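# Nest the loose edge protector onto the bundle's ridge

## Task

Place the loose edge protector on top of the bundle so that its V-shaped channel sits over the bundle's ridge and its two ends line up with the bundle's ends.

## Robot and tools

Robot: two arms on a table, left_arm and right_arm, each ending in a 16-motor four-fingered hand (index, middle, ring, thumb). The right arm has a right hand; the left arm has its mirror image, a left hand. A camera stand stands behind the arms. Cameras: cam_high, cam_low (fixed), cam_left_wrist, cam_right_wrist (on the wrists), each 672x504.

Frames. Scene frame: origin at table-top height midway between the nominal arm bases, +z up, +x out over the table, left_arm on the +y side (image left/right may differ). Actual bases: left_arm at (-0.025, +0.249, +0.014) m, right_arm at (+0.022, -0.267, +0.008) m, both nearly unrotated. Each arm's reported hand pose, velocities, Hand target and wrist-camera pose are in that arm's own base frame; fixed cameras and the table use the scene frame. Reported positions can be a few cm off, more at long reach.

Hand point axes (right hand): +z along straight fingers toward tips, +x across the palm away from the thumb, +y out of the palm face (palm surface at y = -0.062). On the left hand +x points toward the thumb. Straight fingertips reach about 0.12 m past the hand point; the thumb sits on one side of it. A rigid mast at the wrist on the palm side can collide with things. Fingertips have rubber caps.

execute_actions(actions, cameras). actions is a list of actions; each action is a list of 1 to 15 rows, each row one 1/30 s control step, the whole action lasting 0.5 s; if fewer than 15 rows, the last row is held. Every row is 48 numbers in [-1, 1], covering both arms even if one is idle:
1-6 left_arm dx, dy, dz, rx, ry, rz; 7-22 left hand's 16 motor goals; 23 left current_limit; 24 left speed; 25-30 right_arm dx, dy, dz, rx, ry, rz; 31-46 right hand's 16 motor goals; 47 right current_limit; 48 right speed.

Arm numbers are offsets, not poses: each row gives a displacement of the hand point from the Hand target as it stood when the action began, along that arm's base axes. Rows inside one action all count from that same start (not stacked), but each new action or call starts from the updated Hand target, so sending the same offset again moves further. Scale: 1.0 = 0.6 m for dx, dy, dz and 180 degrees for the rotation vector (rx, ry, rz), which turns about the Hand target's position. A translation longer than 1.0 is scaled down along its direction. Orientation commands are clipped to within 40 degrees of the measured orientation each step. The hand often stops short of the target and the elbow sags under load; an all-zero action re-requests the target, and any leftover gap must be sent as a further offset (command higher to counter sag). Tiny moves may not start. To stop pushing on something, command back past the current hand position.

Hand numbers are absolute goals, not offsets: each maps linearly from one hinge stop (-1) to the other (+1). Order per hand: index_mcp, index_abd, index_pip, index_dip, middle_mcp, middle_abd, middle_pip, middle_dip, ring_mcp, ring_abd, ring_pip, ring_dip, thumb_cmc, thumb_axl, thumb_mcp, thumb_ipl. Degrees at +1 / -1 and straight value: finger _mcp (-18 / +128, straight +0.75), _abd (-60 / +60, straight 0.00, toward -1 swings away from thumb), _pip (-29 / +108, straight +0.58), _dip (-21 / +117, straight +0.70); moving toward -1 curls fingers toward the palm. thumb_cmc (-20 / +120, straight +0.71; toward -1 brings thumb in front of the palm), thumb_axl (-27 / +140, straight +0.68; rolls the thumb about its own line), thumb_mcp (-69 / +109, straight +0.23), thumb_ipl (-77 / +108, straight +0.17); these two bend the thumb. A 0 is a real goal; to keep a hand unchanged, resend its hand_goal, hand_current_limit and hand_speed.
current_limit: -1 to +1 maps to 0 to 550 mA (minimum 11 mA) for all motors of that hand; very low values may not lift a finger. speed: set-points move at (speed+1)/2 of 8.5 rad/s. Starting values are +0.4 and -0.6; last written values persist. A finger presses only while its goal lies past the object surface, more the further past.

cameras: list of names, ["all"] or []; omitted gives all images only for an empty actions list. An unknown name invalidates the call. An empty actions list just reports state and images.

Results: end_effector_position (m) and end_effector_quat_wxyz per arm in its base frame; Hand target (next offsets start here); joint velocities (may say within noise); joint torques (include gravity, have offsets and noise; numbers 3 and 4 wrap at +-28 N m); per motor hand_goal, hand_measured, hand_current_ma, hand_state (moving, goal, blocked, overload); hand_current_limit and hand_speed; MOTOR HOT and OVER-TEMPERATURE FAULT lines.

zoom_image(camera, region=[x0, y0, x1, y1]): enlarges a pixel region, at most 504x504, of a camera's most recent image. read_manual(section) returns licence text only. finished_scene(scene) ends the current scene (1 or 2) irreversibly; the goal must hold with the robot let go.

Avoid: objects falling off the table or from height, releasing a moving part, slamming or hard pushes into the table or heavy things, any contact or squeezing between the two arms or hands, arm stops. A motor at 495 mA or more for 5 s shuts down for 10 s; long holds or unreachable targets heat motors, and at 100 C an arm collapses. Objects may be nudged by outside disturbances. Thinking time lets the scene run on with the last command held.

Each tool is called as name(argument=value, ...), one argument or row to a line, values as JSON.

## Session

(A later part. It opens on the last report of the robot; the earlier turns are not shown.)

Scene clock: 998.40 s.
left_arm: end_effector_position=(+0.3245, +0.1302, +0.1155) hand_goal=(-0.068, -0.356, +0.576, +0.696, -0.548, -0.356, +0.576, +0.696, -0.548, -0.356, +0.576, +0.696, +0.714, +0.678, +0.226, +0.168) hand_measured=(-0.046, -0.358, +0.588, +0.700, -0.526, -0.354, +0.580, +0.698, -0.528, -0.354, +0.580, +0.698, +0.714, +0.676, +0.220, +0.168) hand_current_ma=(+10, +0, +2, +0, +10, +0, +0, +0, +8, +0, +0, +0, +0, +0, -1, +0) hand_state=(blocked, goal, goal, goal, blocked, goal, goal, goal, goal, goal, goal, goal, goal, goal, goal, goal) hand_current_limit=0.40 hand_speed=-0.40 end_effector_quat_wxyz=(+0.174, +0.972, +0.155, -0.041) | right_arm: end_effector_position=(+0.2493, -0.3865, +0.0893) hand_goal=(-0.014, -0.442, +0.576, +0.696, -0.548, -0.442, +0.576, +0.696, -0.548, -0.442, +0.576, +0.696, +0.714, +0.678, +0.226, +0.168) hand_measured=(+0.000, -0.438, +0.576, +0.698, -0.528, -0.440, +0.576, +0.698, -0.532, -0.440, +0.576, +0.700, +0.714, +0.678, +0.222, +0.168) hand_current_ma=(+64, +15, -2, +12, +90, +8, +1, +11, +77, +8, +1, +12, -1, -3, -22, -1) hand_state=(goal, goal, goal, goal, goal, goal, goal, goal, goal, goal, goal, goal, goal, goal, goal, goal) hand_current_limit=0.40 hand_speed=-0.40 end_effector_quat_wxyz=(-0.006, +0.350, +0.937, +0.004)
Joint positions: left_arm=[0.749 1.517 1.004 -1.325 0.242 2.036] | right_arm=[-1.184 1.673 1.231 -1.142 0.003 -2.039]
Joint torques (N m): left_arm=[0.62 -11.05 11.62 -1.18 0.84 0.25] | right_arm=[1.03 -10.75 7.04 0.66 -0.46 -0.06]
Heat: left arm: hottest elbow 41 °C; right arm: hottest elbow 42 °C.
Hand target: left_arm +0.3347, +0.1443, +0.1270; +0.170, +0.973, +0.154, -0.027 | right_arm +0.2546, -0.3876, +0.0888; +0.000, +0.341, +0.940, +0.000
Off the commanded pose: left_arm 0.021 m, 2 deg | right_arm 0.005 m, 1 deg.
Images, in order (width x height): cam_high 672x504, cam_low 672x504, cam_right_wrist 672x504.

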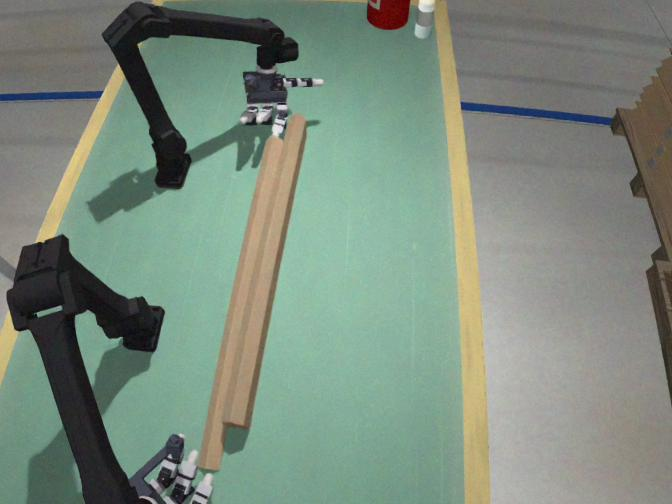

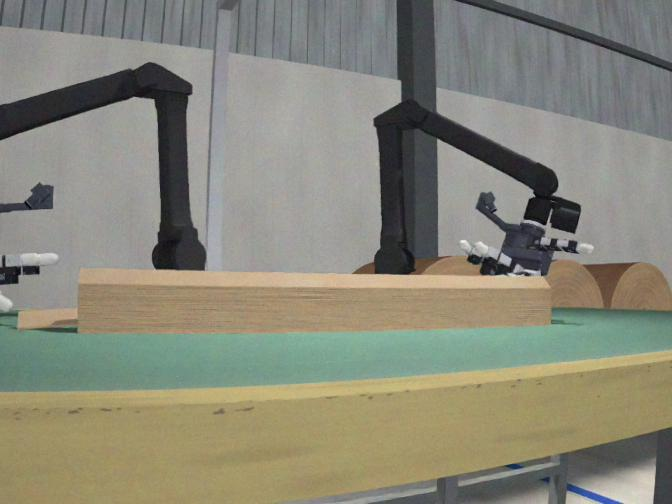

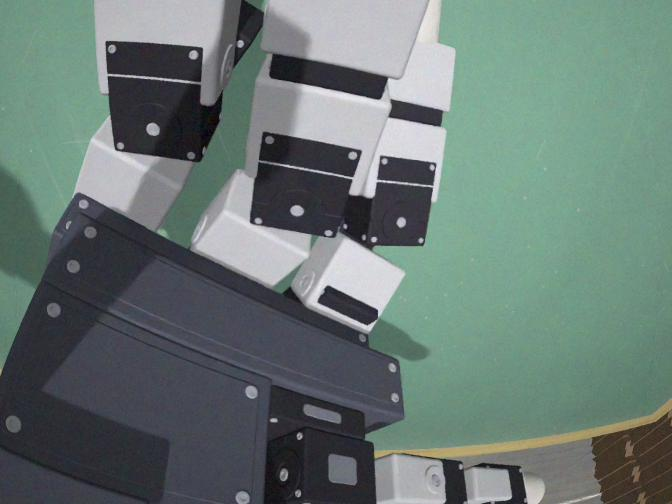

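execute_actions(
  actions=[
    [[0,0,0,0,0,0,-0.068,-0.356,0.576,0.696,-0.548,-0.356,0.576,0.696,-0.548,-0.356,0.576,0.696,0.714,0.678,0.226,0.168,0.4,-0.4,-0.012,0,-0.043,0,0,0,-0.014,-0.443,0.576,0.696,-0.548,-0.443,0.576,0.696,-0.548,-0.443,0.576,0.696,0.714,0.678,0.226,0.168,0.4,-0.4]],
  ],
  cameras=["cam_high","cam_low"],
)

zoom_image(
  camera="cam_high",
  region=[170, 420, 250, 504],
)

zoom_image(
  camera="cam_low",
  region=[0, 260, 120, 350],
)

Scene clock: 1004.17 s.
left_arm: end_effector_position=(+0.3245, +0.1302, +0.1155) hand_goal=(-0.068, -0.356, +0.576, +0.696, -0.548, -0.356, +0.576, +0.696, -0.548, -0.356, +0.576, +0.696, +0.714, +0.678, +0.226, +0.168) hand_measured=(-0.046, -0.358, +0.588, +0.700, -0.526, -0.354, +0.580, +0.698, -0.528, -0.354, +0.580, +0.698, +0.714, +0.676, +0.220, +0.168) hand_current_ma=(+10, +0, +2, +0, +10, +0, +0, +0, +8, +0, +0, +0, +0, +0, -1, +0) hand_state=(blocked, goal, goal, goal, blocked, goal, goal, goal, goal, goal, goal, goal, goal, goal, goal, goal) hand_current_limit=0.40 hand_speed=-0.40 end_effector_quat_wxyz=(+0.174, +0.972, +0.155, -0.041) | right_arm: end_effector_position=(+0.2484, -0.3848, +0.0665) hand_goal=(-0.014, -0.442, +0.576, +0.696, -0.548, -0.442, +0.576, +0.696, -0.548, -0.442, +0.576, +0.696, +0.714, +0.678, +0.226, +0.168) hand_measured=(+0.000, -0.438, +0.576, +0.698, -0.528, -0.440, +0.576, +0.698, -0.532, -0.440, +0.576, +0.700, +0.714, +0.678, +0.222, +0.168) hand_current_ma=(+64, +15, -2, +12, +90, +8, +1, +11, +77, +8, +1, +12, -1, -3, -22, -1) hand_state=(goal, goal, goal, goal, goal, goal, goal, goal, goal, goal, goal, goal, goal, goal, goal, goal) hand_current_limit=0.40 hand_speed=-0.40 end_effector_quat_wxyz=(-0.003, +0.345, +0.938, +0.001)
Joint positions: left_arm=[0.749 1.517 1.004 -1.325 0.242 2.036] | right_arm=[-1.184 1.694 1.191 -1.074 0.003 -2.05]
Joint torques (N m): left_arm=[0.85 -10.87 11.55 -1.11 0.85 0.24] | right_arm=[-0.15 -10.52 6.63 0.76 -0.45 -0.08]
Heat: left arm: hottest elbow 41 °C; right arm: hottest elbow 42 °C.
Hand target: left_arm +0.3347, +0.1443, +0.1270; +0.170, +0.973, +0.154, -0.027 | right_arm +0.2475, -0.3876, +0.0630; +0.000, +0.341, +0.940, +0.000
Off the commanded pose: left_arm 0.021 m, 2 deg | right_arm 0.005 m, 1 deg.
Images, in order (width x height): cam_high 672x504, cam_low 672x504.

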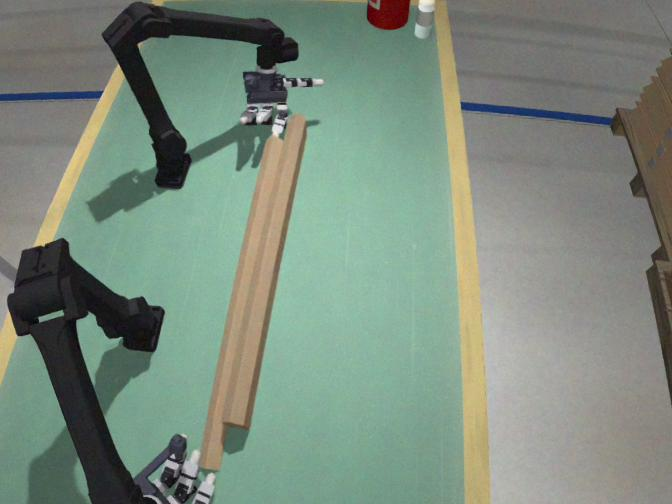

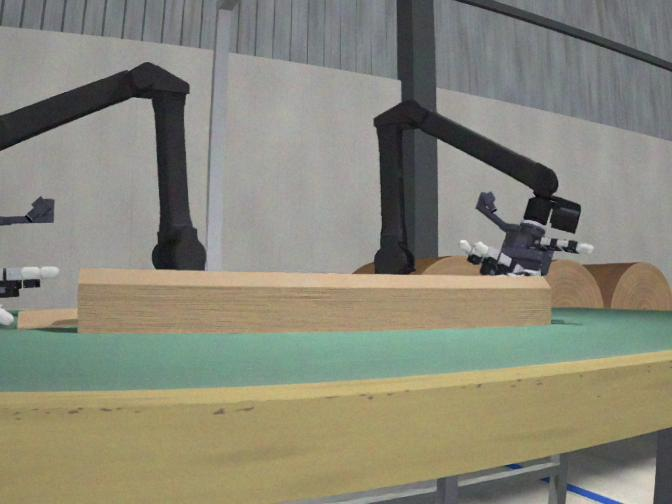

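Scaled by 6.000 from the camera's 672x504 image, which has a finer 960x720 frame.

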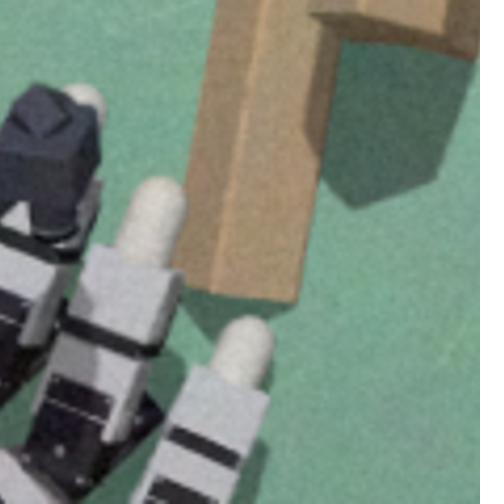

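Scaled by 4.200 from the camera's 672x504 image, which has a finer 960x720 frame.

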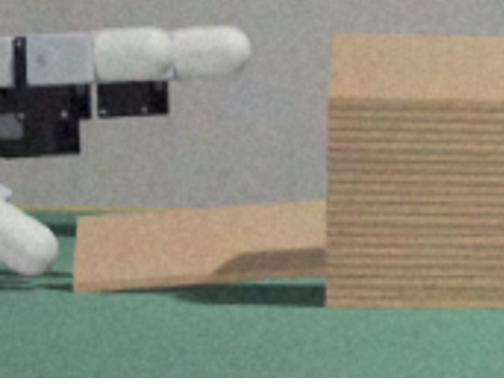

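execute_actions(
  actions=[
    [[0,0,0,0,0,0,-0.068,-0.356,0.576,0.696,-0.548,-0.356,0.576,0.696,-0.548,-0.356,0.576,0.696,0.714,0.678,0.226,0.168,0.4,-0.4,-0.025,-0.01,-0.01,0,0,0,-0.014,-0.443,0.576,0.696,-0.548,-0.443,0.576,0.696,-0.548,-0.443,0.576,0.696,0.714,0.678,0.226,0.168,0.4,-0.4]],
  ],
  cameras=["cam_high","cam_low"],
)

zoom_image(
  camera="cam_high",
  region=[170, 420, 250, 504],
)

zoom_image(
  camera="cam_low",
  region=[0, 260, 120, 350],
)

Scene clock: 1013.37 s.
left_arm: end_effector_position=(+0.3245, +0.1302, +0.1155) hand_goal=(-0.068, -0.356, +0.576, +0.696, -0.548, -0.356, +0.576, +0.696, -0.548, -0.356, +0.576, +0.696, +0.714, +0.678, +0.226, +0.168) hand_measured=(-0.046, -0.358, +0.588, +0.700, -0.526, -0.354, +0.580, +0.698, -0.528, -0.354, +0.580, +0.698, +0.714, +0.676, +0.220, +0.168) hand_current_ma=(+10, +0, +2, +0, +10, +0, +0, +0, +8, +0, +0, +0, +0, +0, -1, +0) hand_state=(blocked, goal, goal, goal, blocked, goal, goal, goal, goal, goal, goal, goal, goal, goal, goal, goal) hand_current_limit=0.40 hand_speed=-0.40 end_effector_quat_wxyz=(+0.174, +0.972, +0.155, -0.041) | right_arm: end_effector_position=(+0.2340, -0.3923, +0.0636) hand_goal=(-0.014, -0.442, +0.576, +0.696, -0.548, -0.442, +0.576, +0.696, -0.548, -0.442, +0.576, +0.696, +0.714, +0.678, +0.226, +0.168) hand_measured=(+0.000, -0.438, +0.576, +0.698, -0.528, -0.440, +0.576, +0.698, -0.532, -0.440, +0.576, +0.700, +0.714, +0.678, +0.222, +0.168) hand_current_ma=(+64, +15, -2, +12, +90, +8, +1, +11, +77, +8, +1, +12, -1, -3, -22, -1) hand_state=(goal, goal, goal, goal, goal, goal, goal, goal, goal, goal, goal, goal, goal, goal, goal, goal) hand_current_limit=0.40 hand_speed=-0.40 end_effector_quat_wxyz=(+0.000, +0.349, +0.937, -0.002)
Joint positions: left_arm=[0.749 1.517 1.004 -1.325 0.242 2.036] | right_arm=[-1.219 1.695 1.186 -1.059 0.003 -2.076]
Joint torques (N m): left_arm=[0.85 -10.93 11.6 -1.13 0.84 0.25] | right_arm=[0.21 -10.11 6.41 0.72 -0.35 -0.05]
Heat: left arm: hottest elbow 41 °C; right arm: hottest elbow 41 °C.
Hand target: left_arm +0.3347, +0.1443, +0.1270; +0.170, +0.973, +0.154, -0.027 | right_arm +0.2325, -0.3937, +0.0571; +0.000, +0.341, +0.940, +0.000
Off the commanded pose: left_arm 0.021 m, 2 deg | right_arm 0.007 m, 1 deg.
joint sent to its limit (right arm) — joint 6 (wrist roll), lower limit. The joint targets still meet the commanded pose.
Images, in order (width x height): cam_high 672x504, cam_low 672x504.

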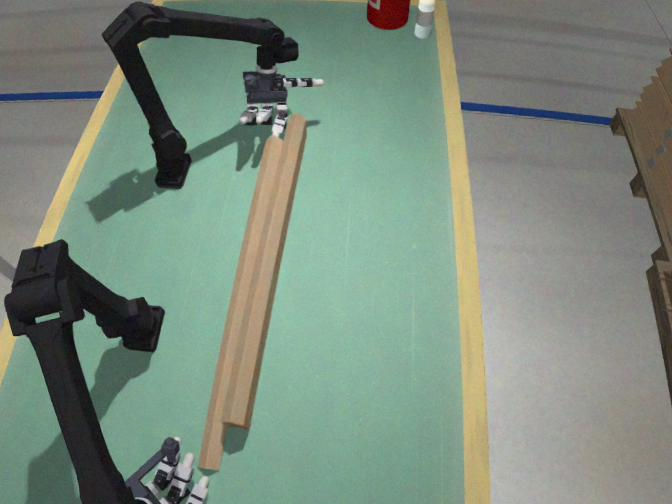

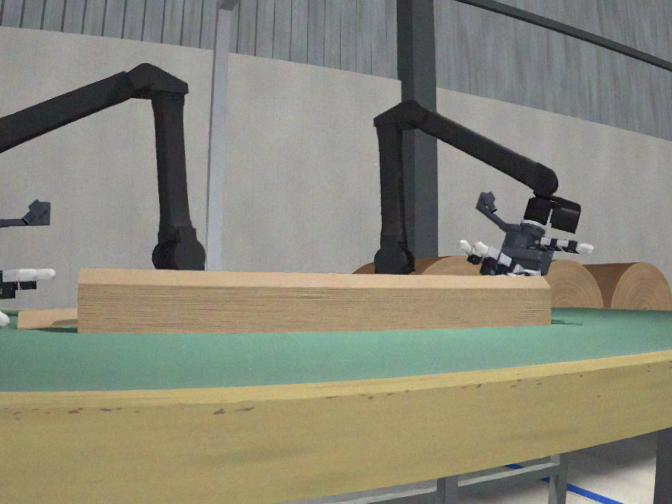

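Scaled by 6.000 from the camera's 672x504 image, which has a finer 960x720 frame.

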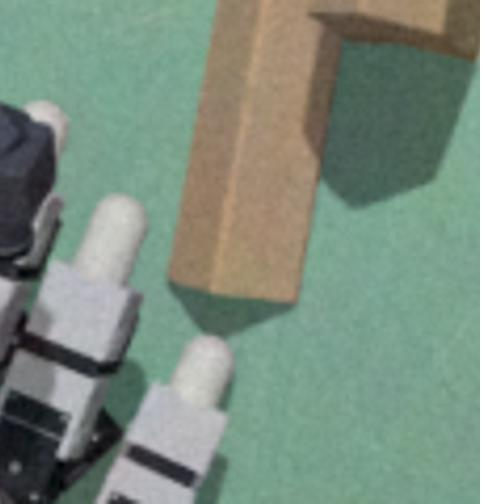

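Scaled by 4.200 from the camera's 672x504 image, which has a finer 960x720 frame.

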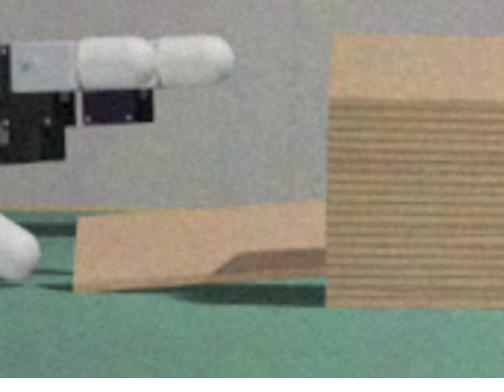

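execute_actions(
  actions=[
    [[0,0,0,0,0,0,-0.068,-0.356,0.576,0.696,-0.548,-0.356,0.576,0.696,-0.548,-0.356,0.576,0.696,0.714,0.678,0.226,0.168,0.4,-0.4,0.014,0.025,0,0,0,0,-0.014,-0.443,0.576,0.696,-0.548,-0.443,0.576,0.696,-0.548,-0.443,0.576,0.696,0.714,0.678,0.226,0.168,0.4,-0.4]],
  ],
  cameras=["cam_high","cam_low"],
)

zoom_image(
  camera="cam_high",
  region=[170, 420, 250, 504],
)

Scene clock: 1020.23 s.
left_arm: end_effector_position=(+0.3245, +0.1302, +0.1155) hand_goal=(-0.068, -0.356, +0.576, +0.696, -0.548, -0.356, +0.576, +0.696, -0.548, -0.356, +0.576, +0.696, +0.714, +0.678, +0.226, +0.168) hand_measured=(-0.046, -0.358, +0.588, +0.700, -0.526, -0.354, +0.580, +0.698, -0.528, -0.354, +0.580, +0.698, +0.714, +0.676, +0.220, +0.168) hand_current_ma=(+10, +0, +2, +0, +10, +0, +0, +0, +8, +0, +0, +0, +0, +0, -1, +0) hand_state=(blocked, goal, goal, goal, blocked, goal, goal, goal, goal, goal, goal, goal, goal, goal, goal, goal) hand_current_limit=0.40 hand_speed=-0.40 end_effector_quat_wxyz=(+0.174, +0.972, +0.155, -0.041) | right_arm: end_effector_position=(+0.2369, -0.3806, +0.0568) hand_goal=(-0.014, -0.442, +0.576, +0.696, -0.548, -0.442, +0.576, +0.696, -0.548, -0.442, +0.576, +0.696, +0.714, +0.678, +0.226, +0.168) hand_measured=(-0.024, -0.444, +0.570, +0.694, -0.528, -0.440, +0.576, +0.698, -0.532, -0.440, +0.576, +0.700, +0.714, +0.678, +0.222, +0.168) hand_current_ma=(-45, -4, -28, -4, +90, +8, +1, +11, +76, +8, +1, +12, -1, -3, -22, -1) hand_state=(goal, goal, goal, goal, goal, goal, goal, goal, goal, goal, goal, goal, goal, goal, goal, goal) hand_current_limit=0.40 hand_speed=-0.40 end_effector_quat_wxyz=(-0.003, +0.342, +0.940, +0.003)
Joint positions: left_arm=[0.749 1.517 1.004 -1.325 0.242 2.036] | right_arm=[-1.204 1.692 1.159 -1.047 0.001 -2.076]
Joint torques (N m): left_arm=[0.73 -11.05 11.62 -1.09 0.84 0.25] | right_arm=[1.03 -11.52 5.91 0.54 -0.37 0.1]
Heat: left arm: hottest elbow 41 °C; right arm: hottest elbow 41 °C.
Hand target: left_arm +0.3347, +0.1443, +0.1270; +0.170, +0.973, +0.154, -0.027 | right_arm +0.2408, -0.3785, +0.0570; +0.000, +0.341, +0.940, +0.000
Off the commanded pose: left_arm 0.021 m, 2 deg | right_arm 0.004 m, 1 deg.
Images, in order (width x height): cam_high 672x504, cam_low 672x504.

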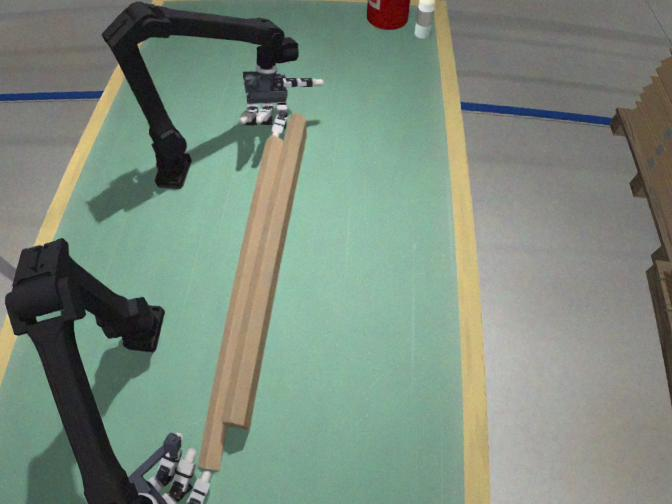

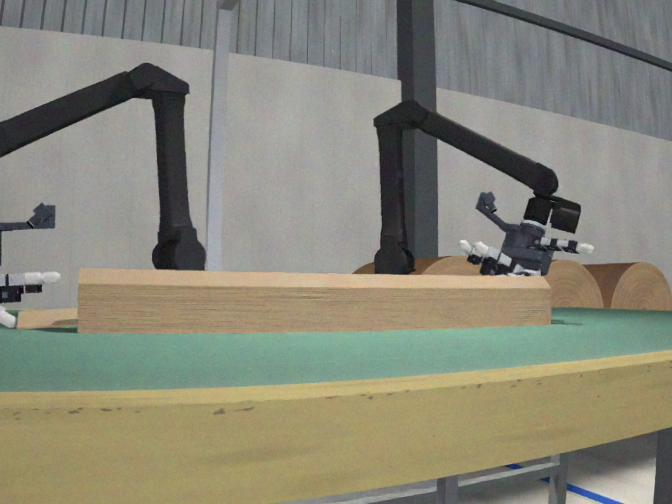

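Scaled by 6.000 from the camera's 672x504 image, which has a finer 960x720 frame.

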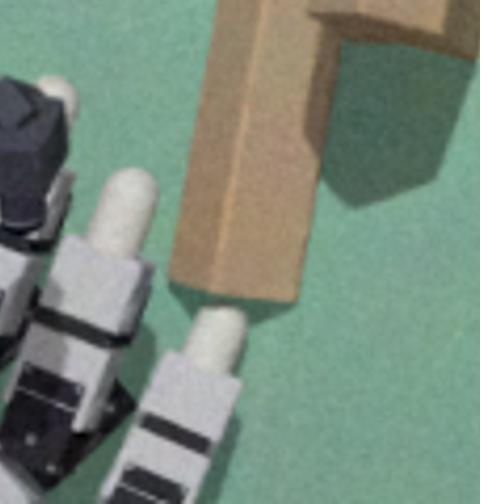

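execute_actions(
  actions=[
    [[0,0,0,0,0,0,-0.068,-0.356,0.576,0.696,-0.548,-0.356,0.576,0.696,-0.548,-0.356,0.576,0.696,0.714,0.678,0.226,0.168,0.4,-0.4,0.006,0.038,0.007,0,0,0,-0.014,-0.443,0.576,0.696,-0.548,-0.443,0.576,0.696,-0.548,-0.443,0.576,0.696,0.714,0.678,0.226,0.168,0.4,-0.4]],
  ],
  cameras=["cam_high","cam_low"],
)

zoom_image(
  camera="cam_high",
  region=[170, 420, 250, 504],
)

zoom_image(
  camera="cam_high",
  region=[240, 90, 320, 170],
)

Scene clock: 1024.13 s.
left_arm: end_effector_position=(+0.3249, +0.1309, +0.1160) hand_goal=(-0.068, -0.356, +0.576, +0.696, -0.548, -0.356, +0.576, +0.696, -0.548, -0.356, +0.576, +0.696, +0.714, +0.678, +0.226, +0.168) hand_measured=(-0.046, -0.362, +0.588, +0.700, -0.526, -0.354, +0.580, +0.698, -0.528, -0.354, +0.580, +0.698, +0.714, +0.676, +0.220, +0.168) hand_current_ma=(+10, +0, +2, +0, +10, +0, +0, +0, +8, +0, +0, +0, +0, +0, -1, +0) hand_state=(blocked, goal, goal, goal, blocked, goal, goal, goal, goal, goal, goal, goal, goal, goal, goal, goal) hand_current_limit=0.40 hand_speed=-0.40 end_effector_quat_wxyz=(+0.173, +0.972, +0.155, -0.040) | right_arm: end_effector_position=(+0.2400, -0.3593, +0.0607) hand_goal=(-0.014, -0.442, +0.576, +0.696, -0.548, -0.442, +0.576, +0.696, -0.548, -0.442, +0.576, +0.696, +0.714, +0.678, +0.226, +0.168) hand_measured=(-0.002, -0.448, +0.580, +0.696, -0.528, -0.440, +0.576, +0.698, -0.532, -0.440, +0.576, +0.700, +0.714, +0.678, +0.222, +0.168) hand_current_ma=(+53, -24, +16, -3, +90, +8, +1, +11, +76, +8, +1, +12, -1, -3, -22, -1) hand_state=(goal, goal, goal, goal, goal, goal, goal, goal, goal, goal, goal, goal, goal, goal, goal, goal) hand_current_limit=0.40 hand_speed=-0.40 end_effector_quat_wxyz=(-0.003, +0.341, +0.940, +0.002)
Joint positions: left_arm=[0.75 1.517 1.006 -1.325 0.241 2.037] | right_arm=[-1.18 1.642 1.106 -1.041 0.001 -2.054]
Joint torques (N m): left_arm=[0.97 -10.93 11.45 -1.1 0.87 0.24] | right_arm=[1.2 -10.93 5.79 0.47 -0.38 0.09]
Heat: left arm: hottest elbow 42 °C; right arm: hottest elbow 41 °C.
Hand target: left_arm +0.3346, +0.1444, +0.1270; +0.169, +0.973, +0.154, -0.027 | right_arm +0.2445, -0.3558, +0.0612; +0.000, +0.341, +0.940, +0.000
Off the commanded pose: left_arm 0.020 m, 2 deg | right_arm 0.006 m, 0 deg.
Images, in order (width x height): cam_high 672x504, cam_low 672x504.

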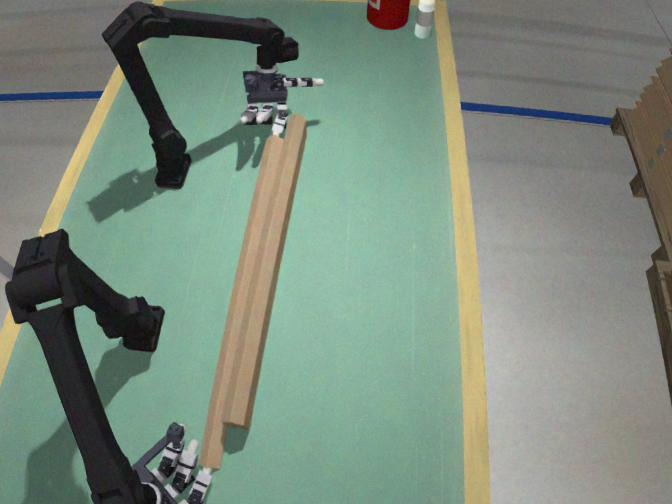

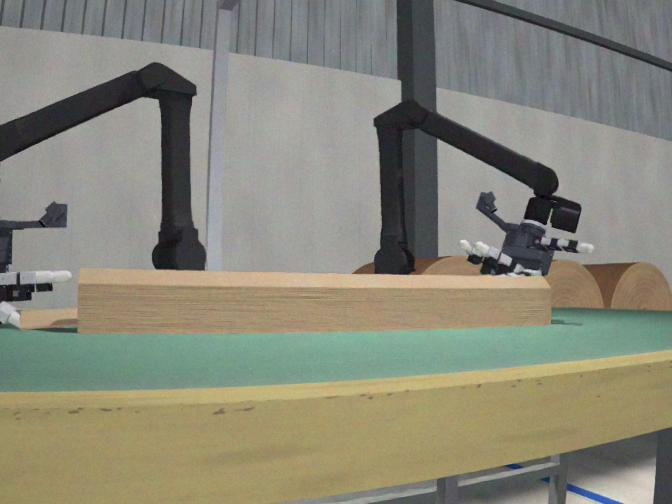

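Scaled by 6.000 from the camera's 672x504 image, which has a finer 960x720 frame.

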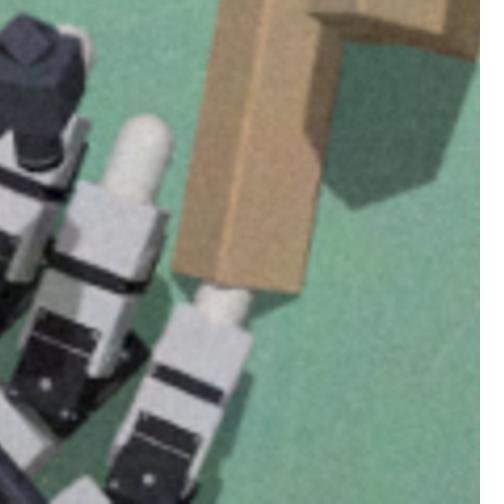

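Scaled by 6.300 from the camera's 672x504 image, which has a finer 960x720 frame.

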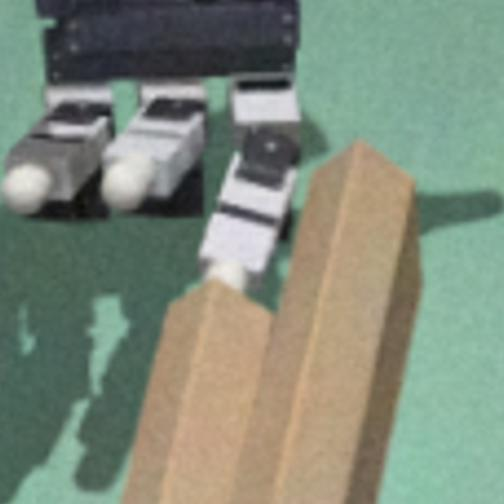

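execute_actions(
  actions=[
    [[0,0,0,0,0,0,-0.068,-0.356,0.576,0.696,-0.548,-0.356,0.576,0.696,-0.548,-0.356,0.576,0.696,0.714,0.678,0.226,0.168,0.4,-0.4,0.0,0.02,0.015,0,0,0,-0.014,-0.443,0.576,0.696,-0.548,-0.443,0.576,0.696,-0.548,-0.443,0.576,0.696,0.714,0.678,0.226,0.168,0.5,-0.4]],
    [[0,0,0,0,0,0,-0.068,-0.356,0.576,0.696,-0.548,-0.356,0.576,0.696,-0.548,-0.356,0.576,0.696,0.714,0.678,0.226,0.168,0.4,-0.4,0.0,0.0,0.04,0.054,-0.01,0,-0.014,-0.443,0.576,0.696,-0.548,-0.443,0.576,0.696,-0.548,-0.443,0.576,0.696,0.714,0.678,0.226,0.168,0.5,-0.4]],
  ],
  cameras=["cam_high","cam_low"],
)

zoom_image(
  camera="cam_high",
  region=[170, 420, 250, 504],
)

zoom_image(
  camera="cam_low",
  region=[0, 240, 120, 350],
)

zoom_image(
  camera="cam_high",
  region=[240, 90, 320, 170],
)

Scene clock: 1032.53 s.
left_arm: end_effector_position=(+0.3264, +0.1357, +0.1178) hand_goal=(-0.068, -0.356, +0.576, +0.696, -0.548, -0.356, +0.576, +0.696, -0.548, -0.356, +0.576, +0.696, +0.714, +0.678, +0.226, +0.168) hand_measured=(-0.046, -0.356, +0.588, +0.698, -0.526, -0.354, +0.580, +0.698, -0.528, -0.354, +0.580, +0.698, +0.716, +0.676, +0.220, +0.168) hand_current_ma=(+10, +0, +2, +0, +10, +0, +0, +0, +8, +0, +0, +0, +0, +0, -1, +0) hand_state=(blocked, goal, goal, goal, blocked, goal, goal, goal, goal, goal, goal, goal, goal, goal, goal, goal) hand_current_limit=0.40 hand_speed=-0.40 end_effector_quat_wxyz=(+0.169, +0.972, +0.158, -0.037) | right_arm: end_effector_position=(+0.2427, -0.3406, +0.0861) hand_goal=(-0.014, -0.442, +0.576, +0.696, -0.548, -0.442, +0.576, +0.696, -0.548, -0.442, +0.576, +0.696, +0.714, +0.678, +0.226, +0.168) hand_measured=(+0.030, -0.430, +0.602, +0.704, -0.528, -0.440, +0.576, +0.698, -0.532, -0.440, +0.576, +0.700, +0.714, +0.678, +0.222, +0.168) hand_current_ma=(+219, +47, +118, +31, +90, +8, +1, +11, +76, +8, +2, +12, -1, -3, -22, -1) hand_state=(blocked, goal, blocked, goal, goal, goal, goal, goal, goal, goal, goal, goal, goal, goal, goal, goal) hand_current_limit=0.50 hand_speed=-0.40 end_effector_quat_wxyz=(-0.015, +0.353, +0.932, +0.077)
Joint positions: left_arm=[0.756 1.518 1.015 -1.325 0.238 2.036] | right_arm=[-1.192 1.653 1.159 -1.212 -0.082 -2.045]
Joint torques (N m): left_arm=[0.26 -11.05 10.69 -1.1 1 0.24] | right_arm=[0.09 -9.52 8.75 -1.68 -0.82 -0.26]
Heat: left arm: hottest elbow 42 °C; right arm: hottest elbow 40 °C.
Hand target: left_arm +0.3346, +0.1444, +0.1270; +0.169, +0.973, +0.154, -0.027 | right_arm +0.2444, -0.3438, +0.0942; -0.014, +0.340, +0.936, +0.085
Off the commanded pose: left_arm 0.015 m, 1 deg | right_arm 0.009 m, 2 deg.
Images, in order (width x height): cam_high 672x504, cam_low 672x504.

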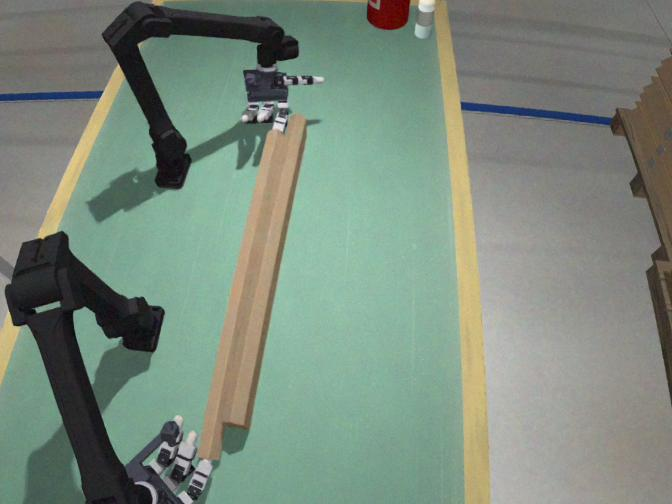

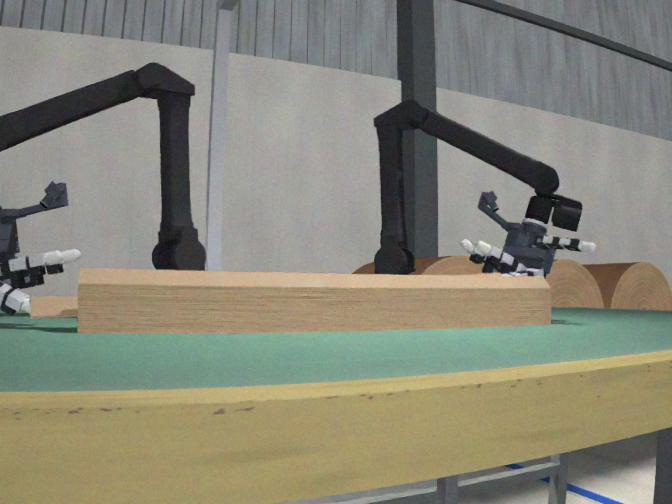

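Scaled by 6.000 from the camera's 672x504 image, which has a finer 960x720 frame.

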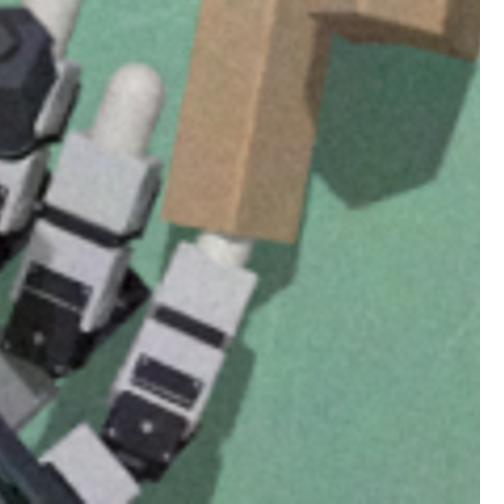

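Scaled by 4.200 from the camera's 672x504 image, which has a finer 960x720 frame.

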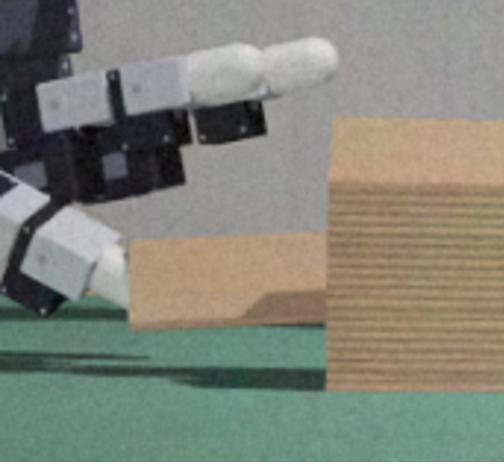

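Scaled by 6.300 from the camera's 672x504 image, which has a finer 960x720 frame.

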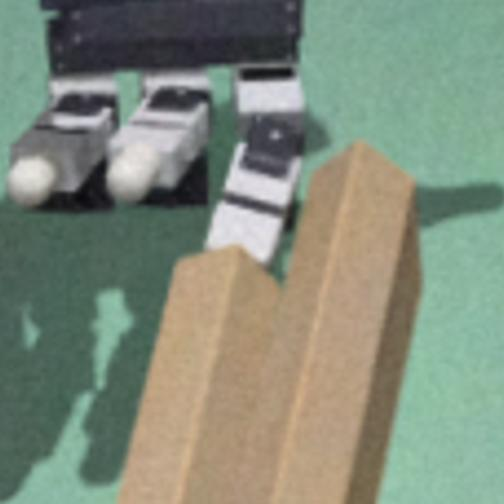

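execute_actions(
  actions=[
    [[-0.015,0,0.01,0,0,0,-0.068,-0.356,0.576,0.696,-0.548,-0.356,0.576,0.696,-0.548,-0.356,0.576,0.696,0.714,0.678,0.226,0.168,0.55,-0.4,-0.015,0.0,0.035,0.054,-0.01,0,-0.014,-0.443,0.576,0.696,-0.548,-0.443,0.576,0.696,-0.548,-0.443,0.576,0.696,0.714,0.678,0.226,0.168,0.6,-0.4]],
    [[0,0,0.02,0,0,0,-0.068,-0.356,0.576,0.696,-0.548,-0.356,0.576,0.696,-0.548,-0.356,0.576,0.696,0.714,0.678,0.226,0.168,0.55,-0.4,0,0.0,0.04,0,0,0,-0.014,-0.443,0.576,0.696,-0.548,-0.443,0.576,0.696,-0.548,-0.443,0.576,0.696,0.714,0.678,0.226,0.168,0.6,-0.4]],
  ],
  cameras=["cam_high","cam_low"],
)

zoom_image(
  camera="cam_high",
  region=[170, 420, 250, 504],
)

zoom_image(
  camera="cam_low",
  region=[0, 240, 120, 350],
)

zoom_image(
  camera="cam_high",
  region=[240, 90, 320, 170],
)

Scene clock: 1041.60 s.
left_arm: end_effector_position=(+0.3203, +0.1362, +0.1258) hand_goal=(-0.068, -0.356, +0.576, +0.696, -0.548, -0.356, +0.576, +0.696, -0.548, -0.356, +0.576, +0.696, +0.714, +0.678, +0.226, +0.168) hand_measured=(-0.046, -0.354, +0.588, +0.698, -0.526, -0.354, +0.580, +0.698, -0.528, -0.354, +0.580, +0.698, +0.716, +0.676, +0.220, +0.168) hand_current_ma=(+10, +0, +2, +0, +10, +0, +0, +0, +8, +0, +0, +0, +0, +0, -1, +0) hand_state=(blocked, goal, goal, goal, blocked, goal, goal, goal, goal, goal, goal, goal, goal, goal, goal, goal) hand_current_limit=0.55 hand_speed=-0.40 end_effector_quat_wxyz=(+0.176, +0.970, +0.162, -0.045) | right_arm: end_effector_position=(+0.2334, -0.3401, +0.1206) hand_goal=(-0.014, -0.442, +0.576, +0.696, -0.548, -0.442, +0.576, +0.696, -0.548, -0.442, +0.576, +0.696, +0.714, +0.678, +0.226, +0.168) hand_measured=(+0.030, -0.428, +0.600, +0.702, -0.528, -0.440, +0.576, +0.698, -0.532, -0.440, +0.576, +0.700, +0.714, +0.678, +0.222, +0.168) hand_current_ma=(+215, +52, +109, +25, +90, +8, +2, +11, +76, +8, +2, +12, +0, -3, -22, -1) hand_state=(blocked, goal, blocked, goal, goal, goal, goal, goal, goal, goal, goal, goal, goal, goal, goal, goal) hand_current_limit=0.60 hand_speed=-0.40 end_effector_quat_wxyz=(-0.045, +0.369, +0.914, +0.165)
Joint positions: left_arm=[0.769 1.509 1.024 -1.366 0.236 2.042] | right_arm=[-1.239 1.709 1.277 -1.45 -0.147 -2.065]
Joint torques (N m): left_arm=[0.38 -13.16 10.82 -1.66 0.88 0.36] | right_arm=[0.38 -12.04 8.77 -2.09 -0.7 -0.26]
Heat: left arm: hottest elbow 42 °C; right arm: hottest elbow 42 °C.
Hand target: left_arm +0.3256, +0.1443, +0.1450; +0.169, +0.973, +0.154, -0.027 | right_arm +0.2355, -0.3438, +0.1392; -0.028, +0.336, +0.926, +0.169
Off the commanded pose: left_arm 0.022 m, 2 deg | right_arm 0.019 m, 4 deg.
joint sent to its limit (right arm) — joint 6 (wrist roll), lower limit. The joint targets are off in orientation, not in position.
Images, in order (width x height): cam_high 672x504, cam_low 672x504.

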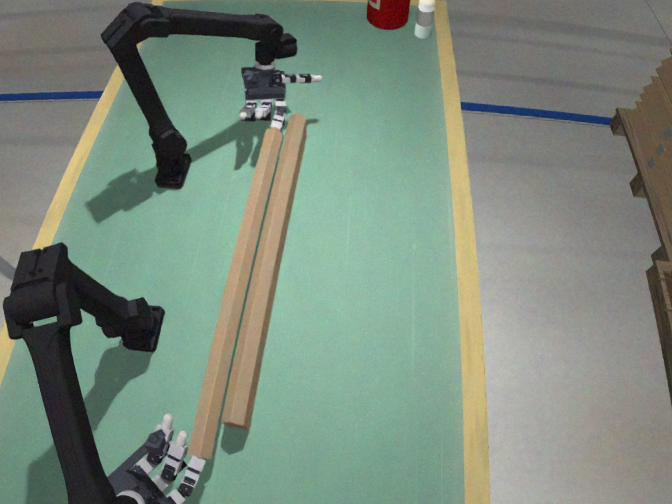

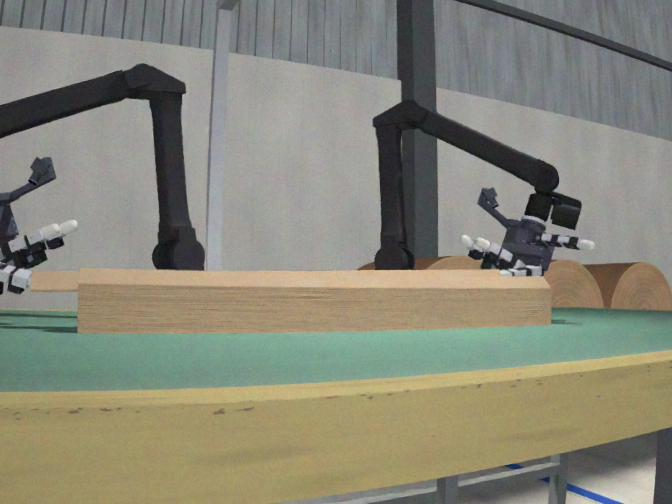

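Scaled by 6.000 from the camera's 672x504 image, which has a finer 960x720 frame.

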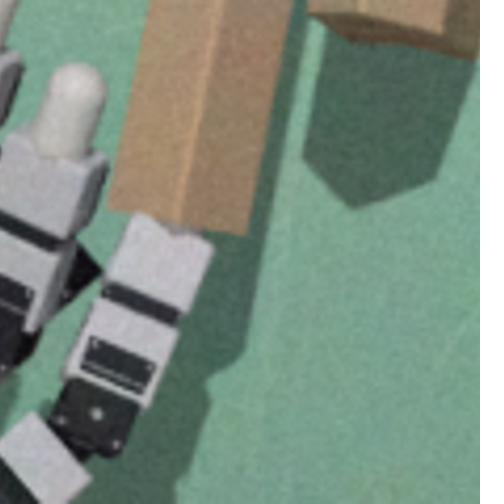

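Scaled by 4.200 from the camera's 672x504 image, which has a finer 960x720 frame.

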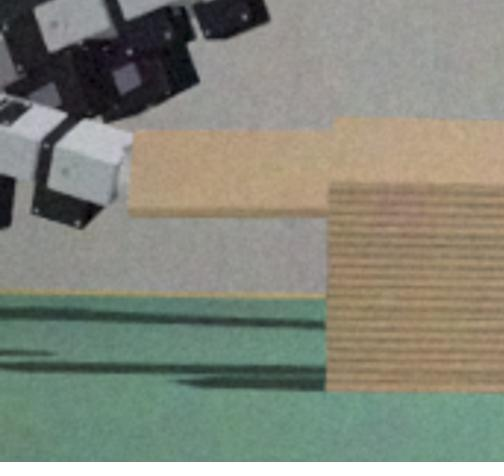

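Scaled by 6.300 from the camera's 672x504 image, which has a finer 960x720 frame.

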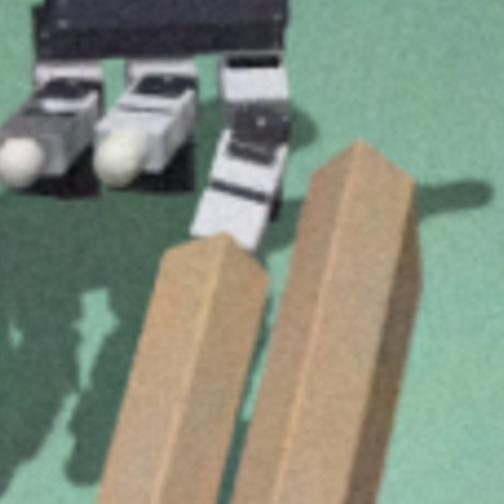

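execute_actions(
  actions=[
    [[0,0,0.01,0,0,0,-0.068,-0.356,0.576,0.696,-0.548,-0.356,0.576,0.696,-0.548,-0.356,0.576,0.696,0.714,0.678,0.226,0.168,0.55,-0.4,0,0.0,0.045,0,0,0,-0.014,-0.443,0.576,0.696,-0.548,-0.443,0.576,0.696,-0.548,-0.443,0.576,0.696,0.714,0.678,0.226,0.168,0.6,-0.4]],
    [[0,0,0.015,0,0,0,-0.068,-0.356,0.576,0.696,-0.548,-0.356,0.576,0.696,-0.548,-0.356,0.576,0.696,0.714,0.678,0.226,0.168,0.55,-0.4,0,0.0,0.05,0,0,0,-0.014,-0.443,0.576,0.696,-0.548,-0.443,0.576,0.696,-0.548,-0.443,0.576,0.696,0.714,0.678,0.226,0.168,0.6,-0.4]],
  ],
  cameras=["cam_high","cam_low"],
)

zoom_image(
  camera="cam_high",
  region=[160, 390, 260, 490],
)

zoom_image(
  camera="cam_low",
  region=[0, 220, 120, 350],
)

zoom_image(
  camera="cam_high",
  region=[240, 90, 320, 170],
)

zoom_image(
  camera="cam_low",
  region=[440, 220, 620, 340],
)

Scene clock: 1054.80 s.
left_arm: end_effector_position=(+0.3189, +0.1355, +0.1397) hand_goal=(-0.068, -0.356, +0.576, +0.696, -0.548, -0.356, +0.576, +0.696, -0.548, -0.356, +0.576, +0.696, +0.714, +0.678, +0.226, +0.168) hand_measured=(-0.046, -0.354, +0.588, +0.698, -0.526, -0.354, +0.580, +0.698, -0.528, -0.354, +0.580, +0.698, +0.716, +0.676, +0.220, +0.168) hand_current_ma=(+10, +0, +2, +0, +10, +0, +0, +0, +8, +0, +0, +0, +0, +0, -1, +0) hand_state=(blocked, goal, goal, goal, blocked, goal, goal, goal, goal, goal, goal, goal, goal, goal, goal, goal) hand_current_limit=0.55 hand_speed=-0.40 end_effector_quat_wxyz=(+0.177, +0.970, +0.162, -0.048) | right_arm: end_effector_position=(+0.2333, -0.3401, +0.1777) hand_goal=(-0.014, -0.442, +0.576, +0.696, -0.548, -0.442, +0.576, +0.696, -0.548, -0.442, +0.576, +0.696, +0.714, +0.678, +0.226, +0.168) hand_measured=(+0.028, -0.428, +0.598, +0.702, -0.528, -0.440, +0.576, +0.698, -0.532, -0.440, +0.576, +0.700, +0.714, +0.678, +0.222, +0.168) hand_current_ma=(+207, +52, +100, +25, +90, +8, +2, +11, +76, +8, +2, +12, +0, -3, -22, -1) hand_state=(blocked, goal, blocked, goal, goal, goal, goal, goal, goal, goal, goal, goal, goal, goal, goal, goal) hand_current_limit=0.60 hand_speed=-0.40 end_effector_quat_wxyz=(-0.045, +0.368, +0.914, +0.166)
Joint positions: left_arm=[0.77 1.492 1.044 -1.41 0.236 2.044] | right_arm=[-1.239 1.659 1.37 -1.596 -0.147 -2.067]
Joint torques (N m): left_arm=[0.38 -12.98 11.34 -1.48 0.93 0.34] | right_arm=[0.44 -11.52 9.52 -1.99 -0.69 -0.24]
Heat: left arm: hottest elbow 43 °C; right arm: hottest elbow 43 °C.
Hand target: left_arm +0.3256, +0.1443, +0.1599; +0.170, +0.973, +0.154, -0.027 | right_arm +0.2355, -0.3438, +0.1962; -0.028, +0.336, +0.926, +0.169
Off the commanded pose: left_arm 0.023 m, 3 deg | right_arm 0.019 m, 4 deg.
joint sent to its limit (right arm) — joint 6 (wrist roll), lower limit. The joint targets are off in orientation, not in position.
Images, in order (width x height): cam_high 672x504, cam_low 672x504.

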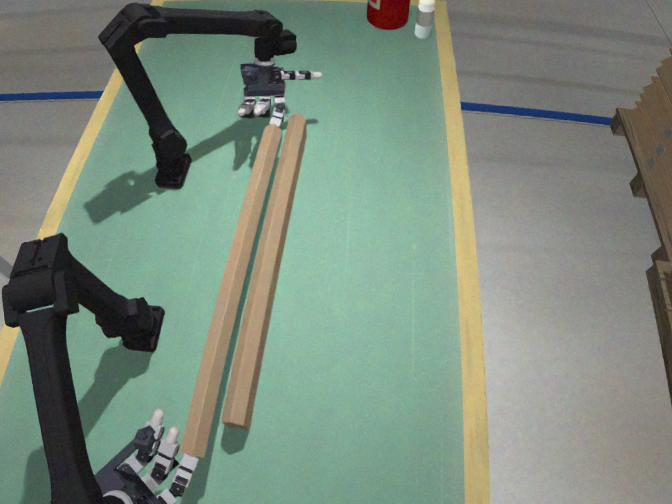

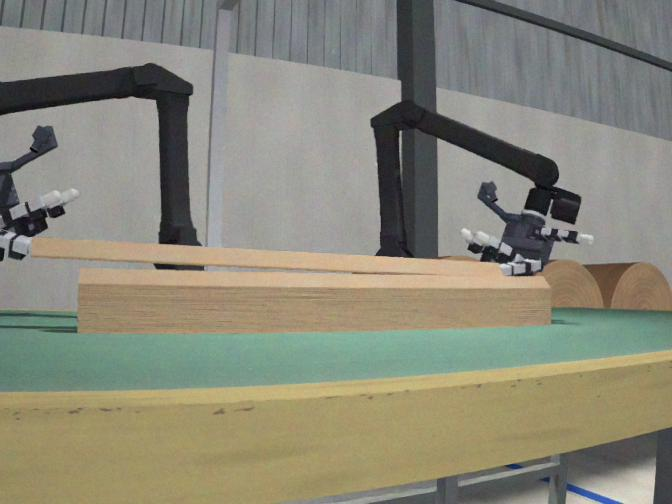

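Scaled by 5.040 from the camera's 672x504 image, which has a finer 960x720 frame.

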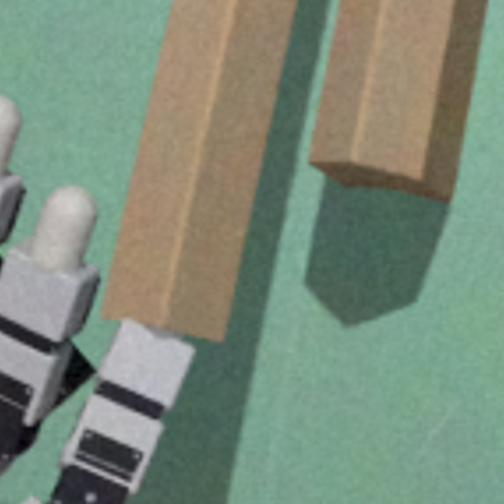

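Scaled by 3.877 from the camera's 672x504 image, which has a finer 960x720 frame.

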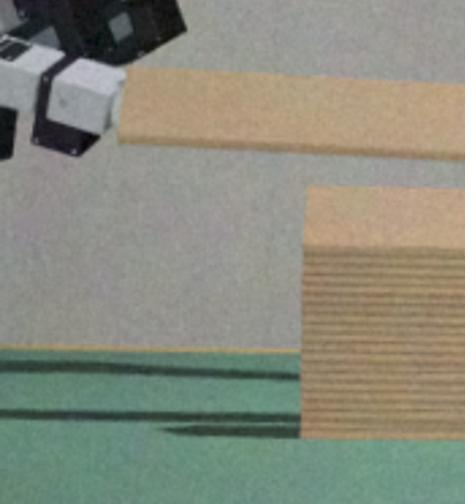

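Scaled by 6.300 from the camera's 672x504 image, which has a finer 960x720 frame.

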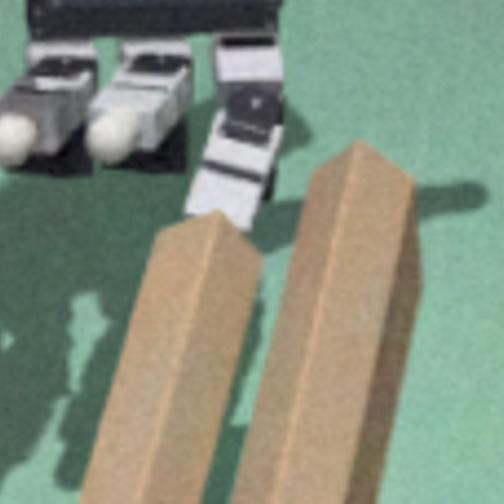

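Scaled by 2.800 from the camera's 672x504 image, which has a finer 960x720 frame.

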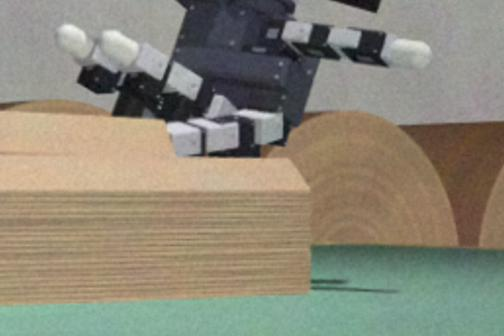

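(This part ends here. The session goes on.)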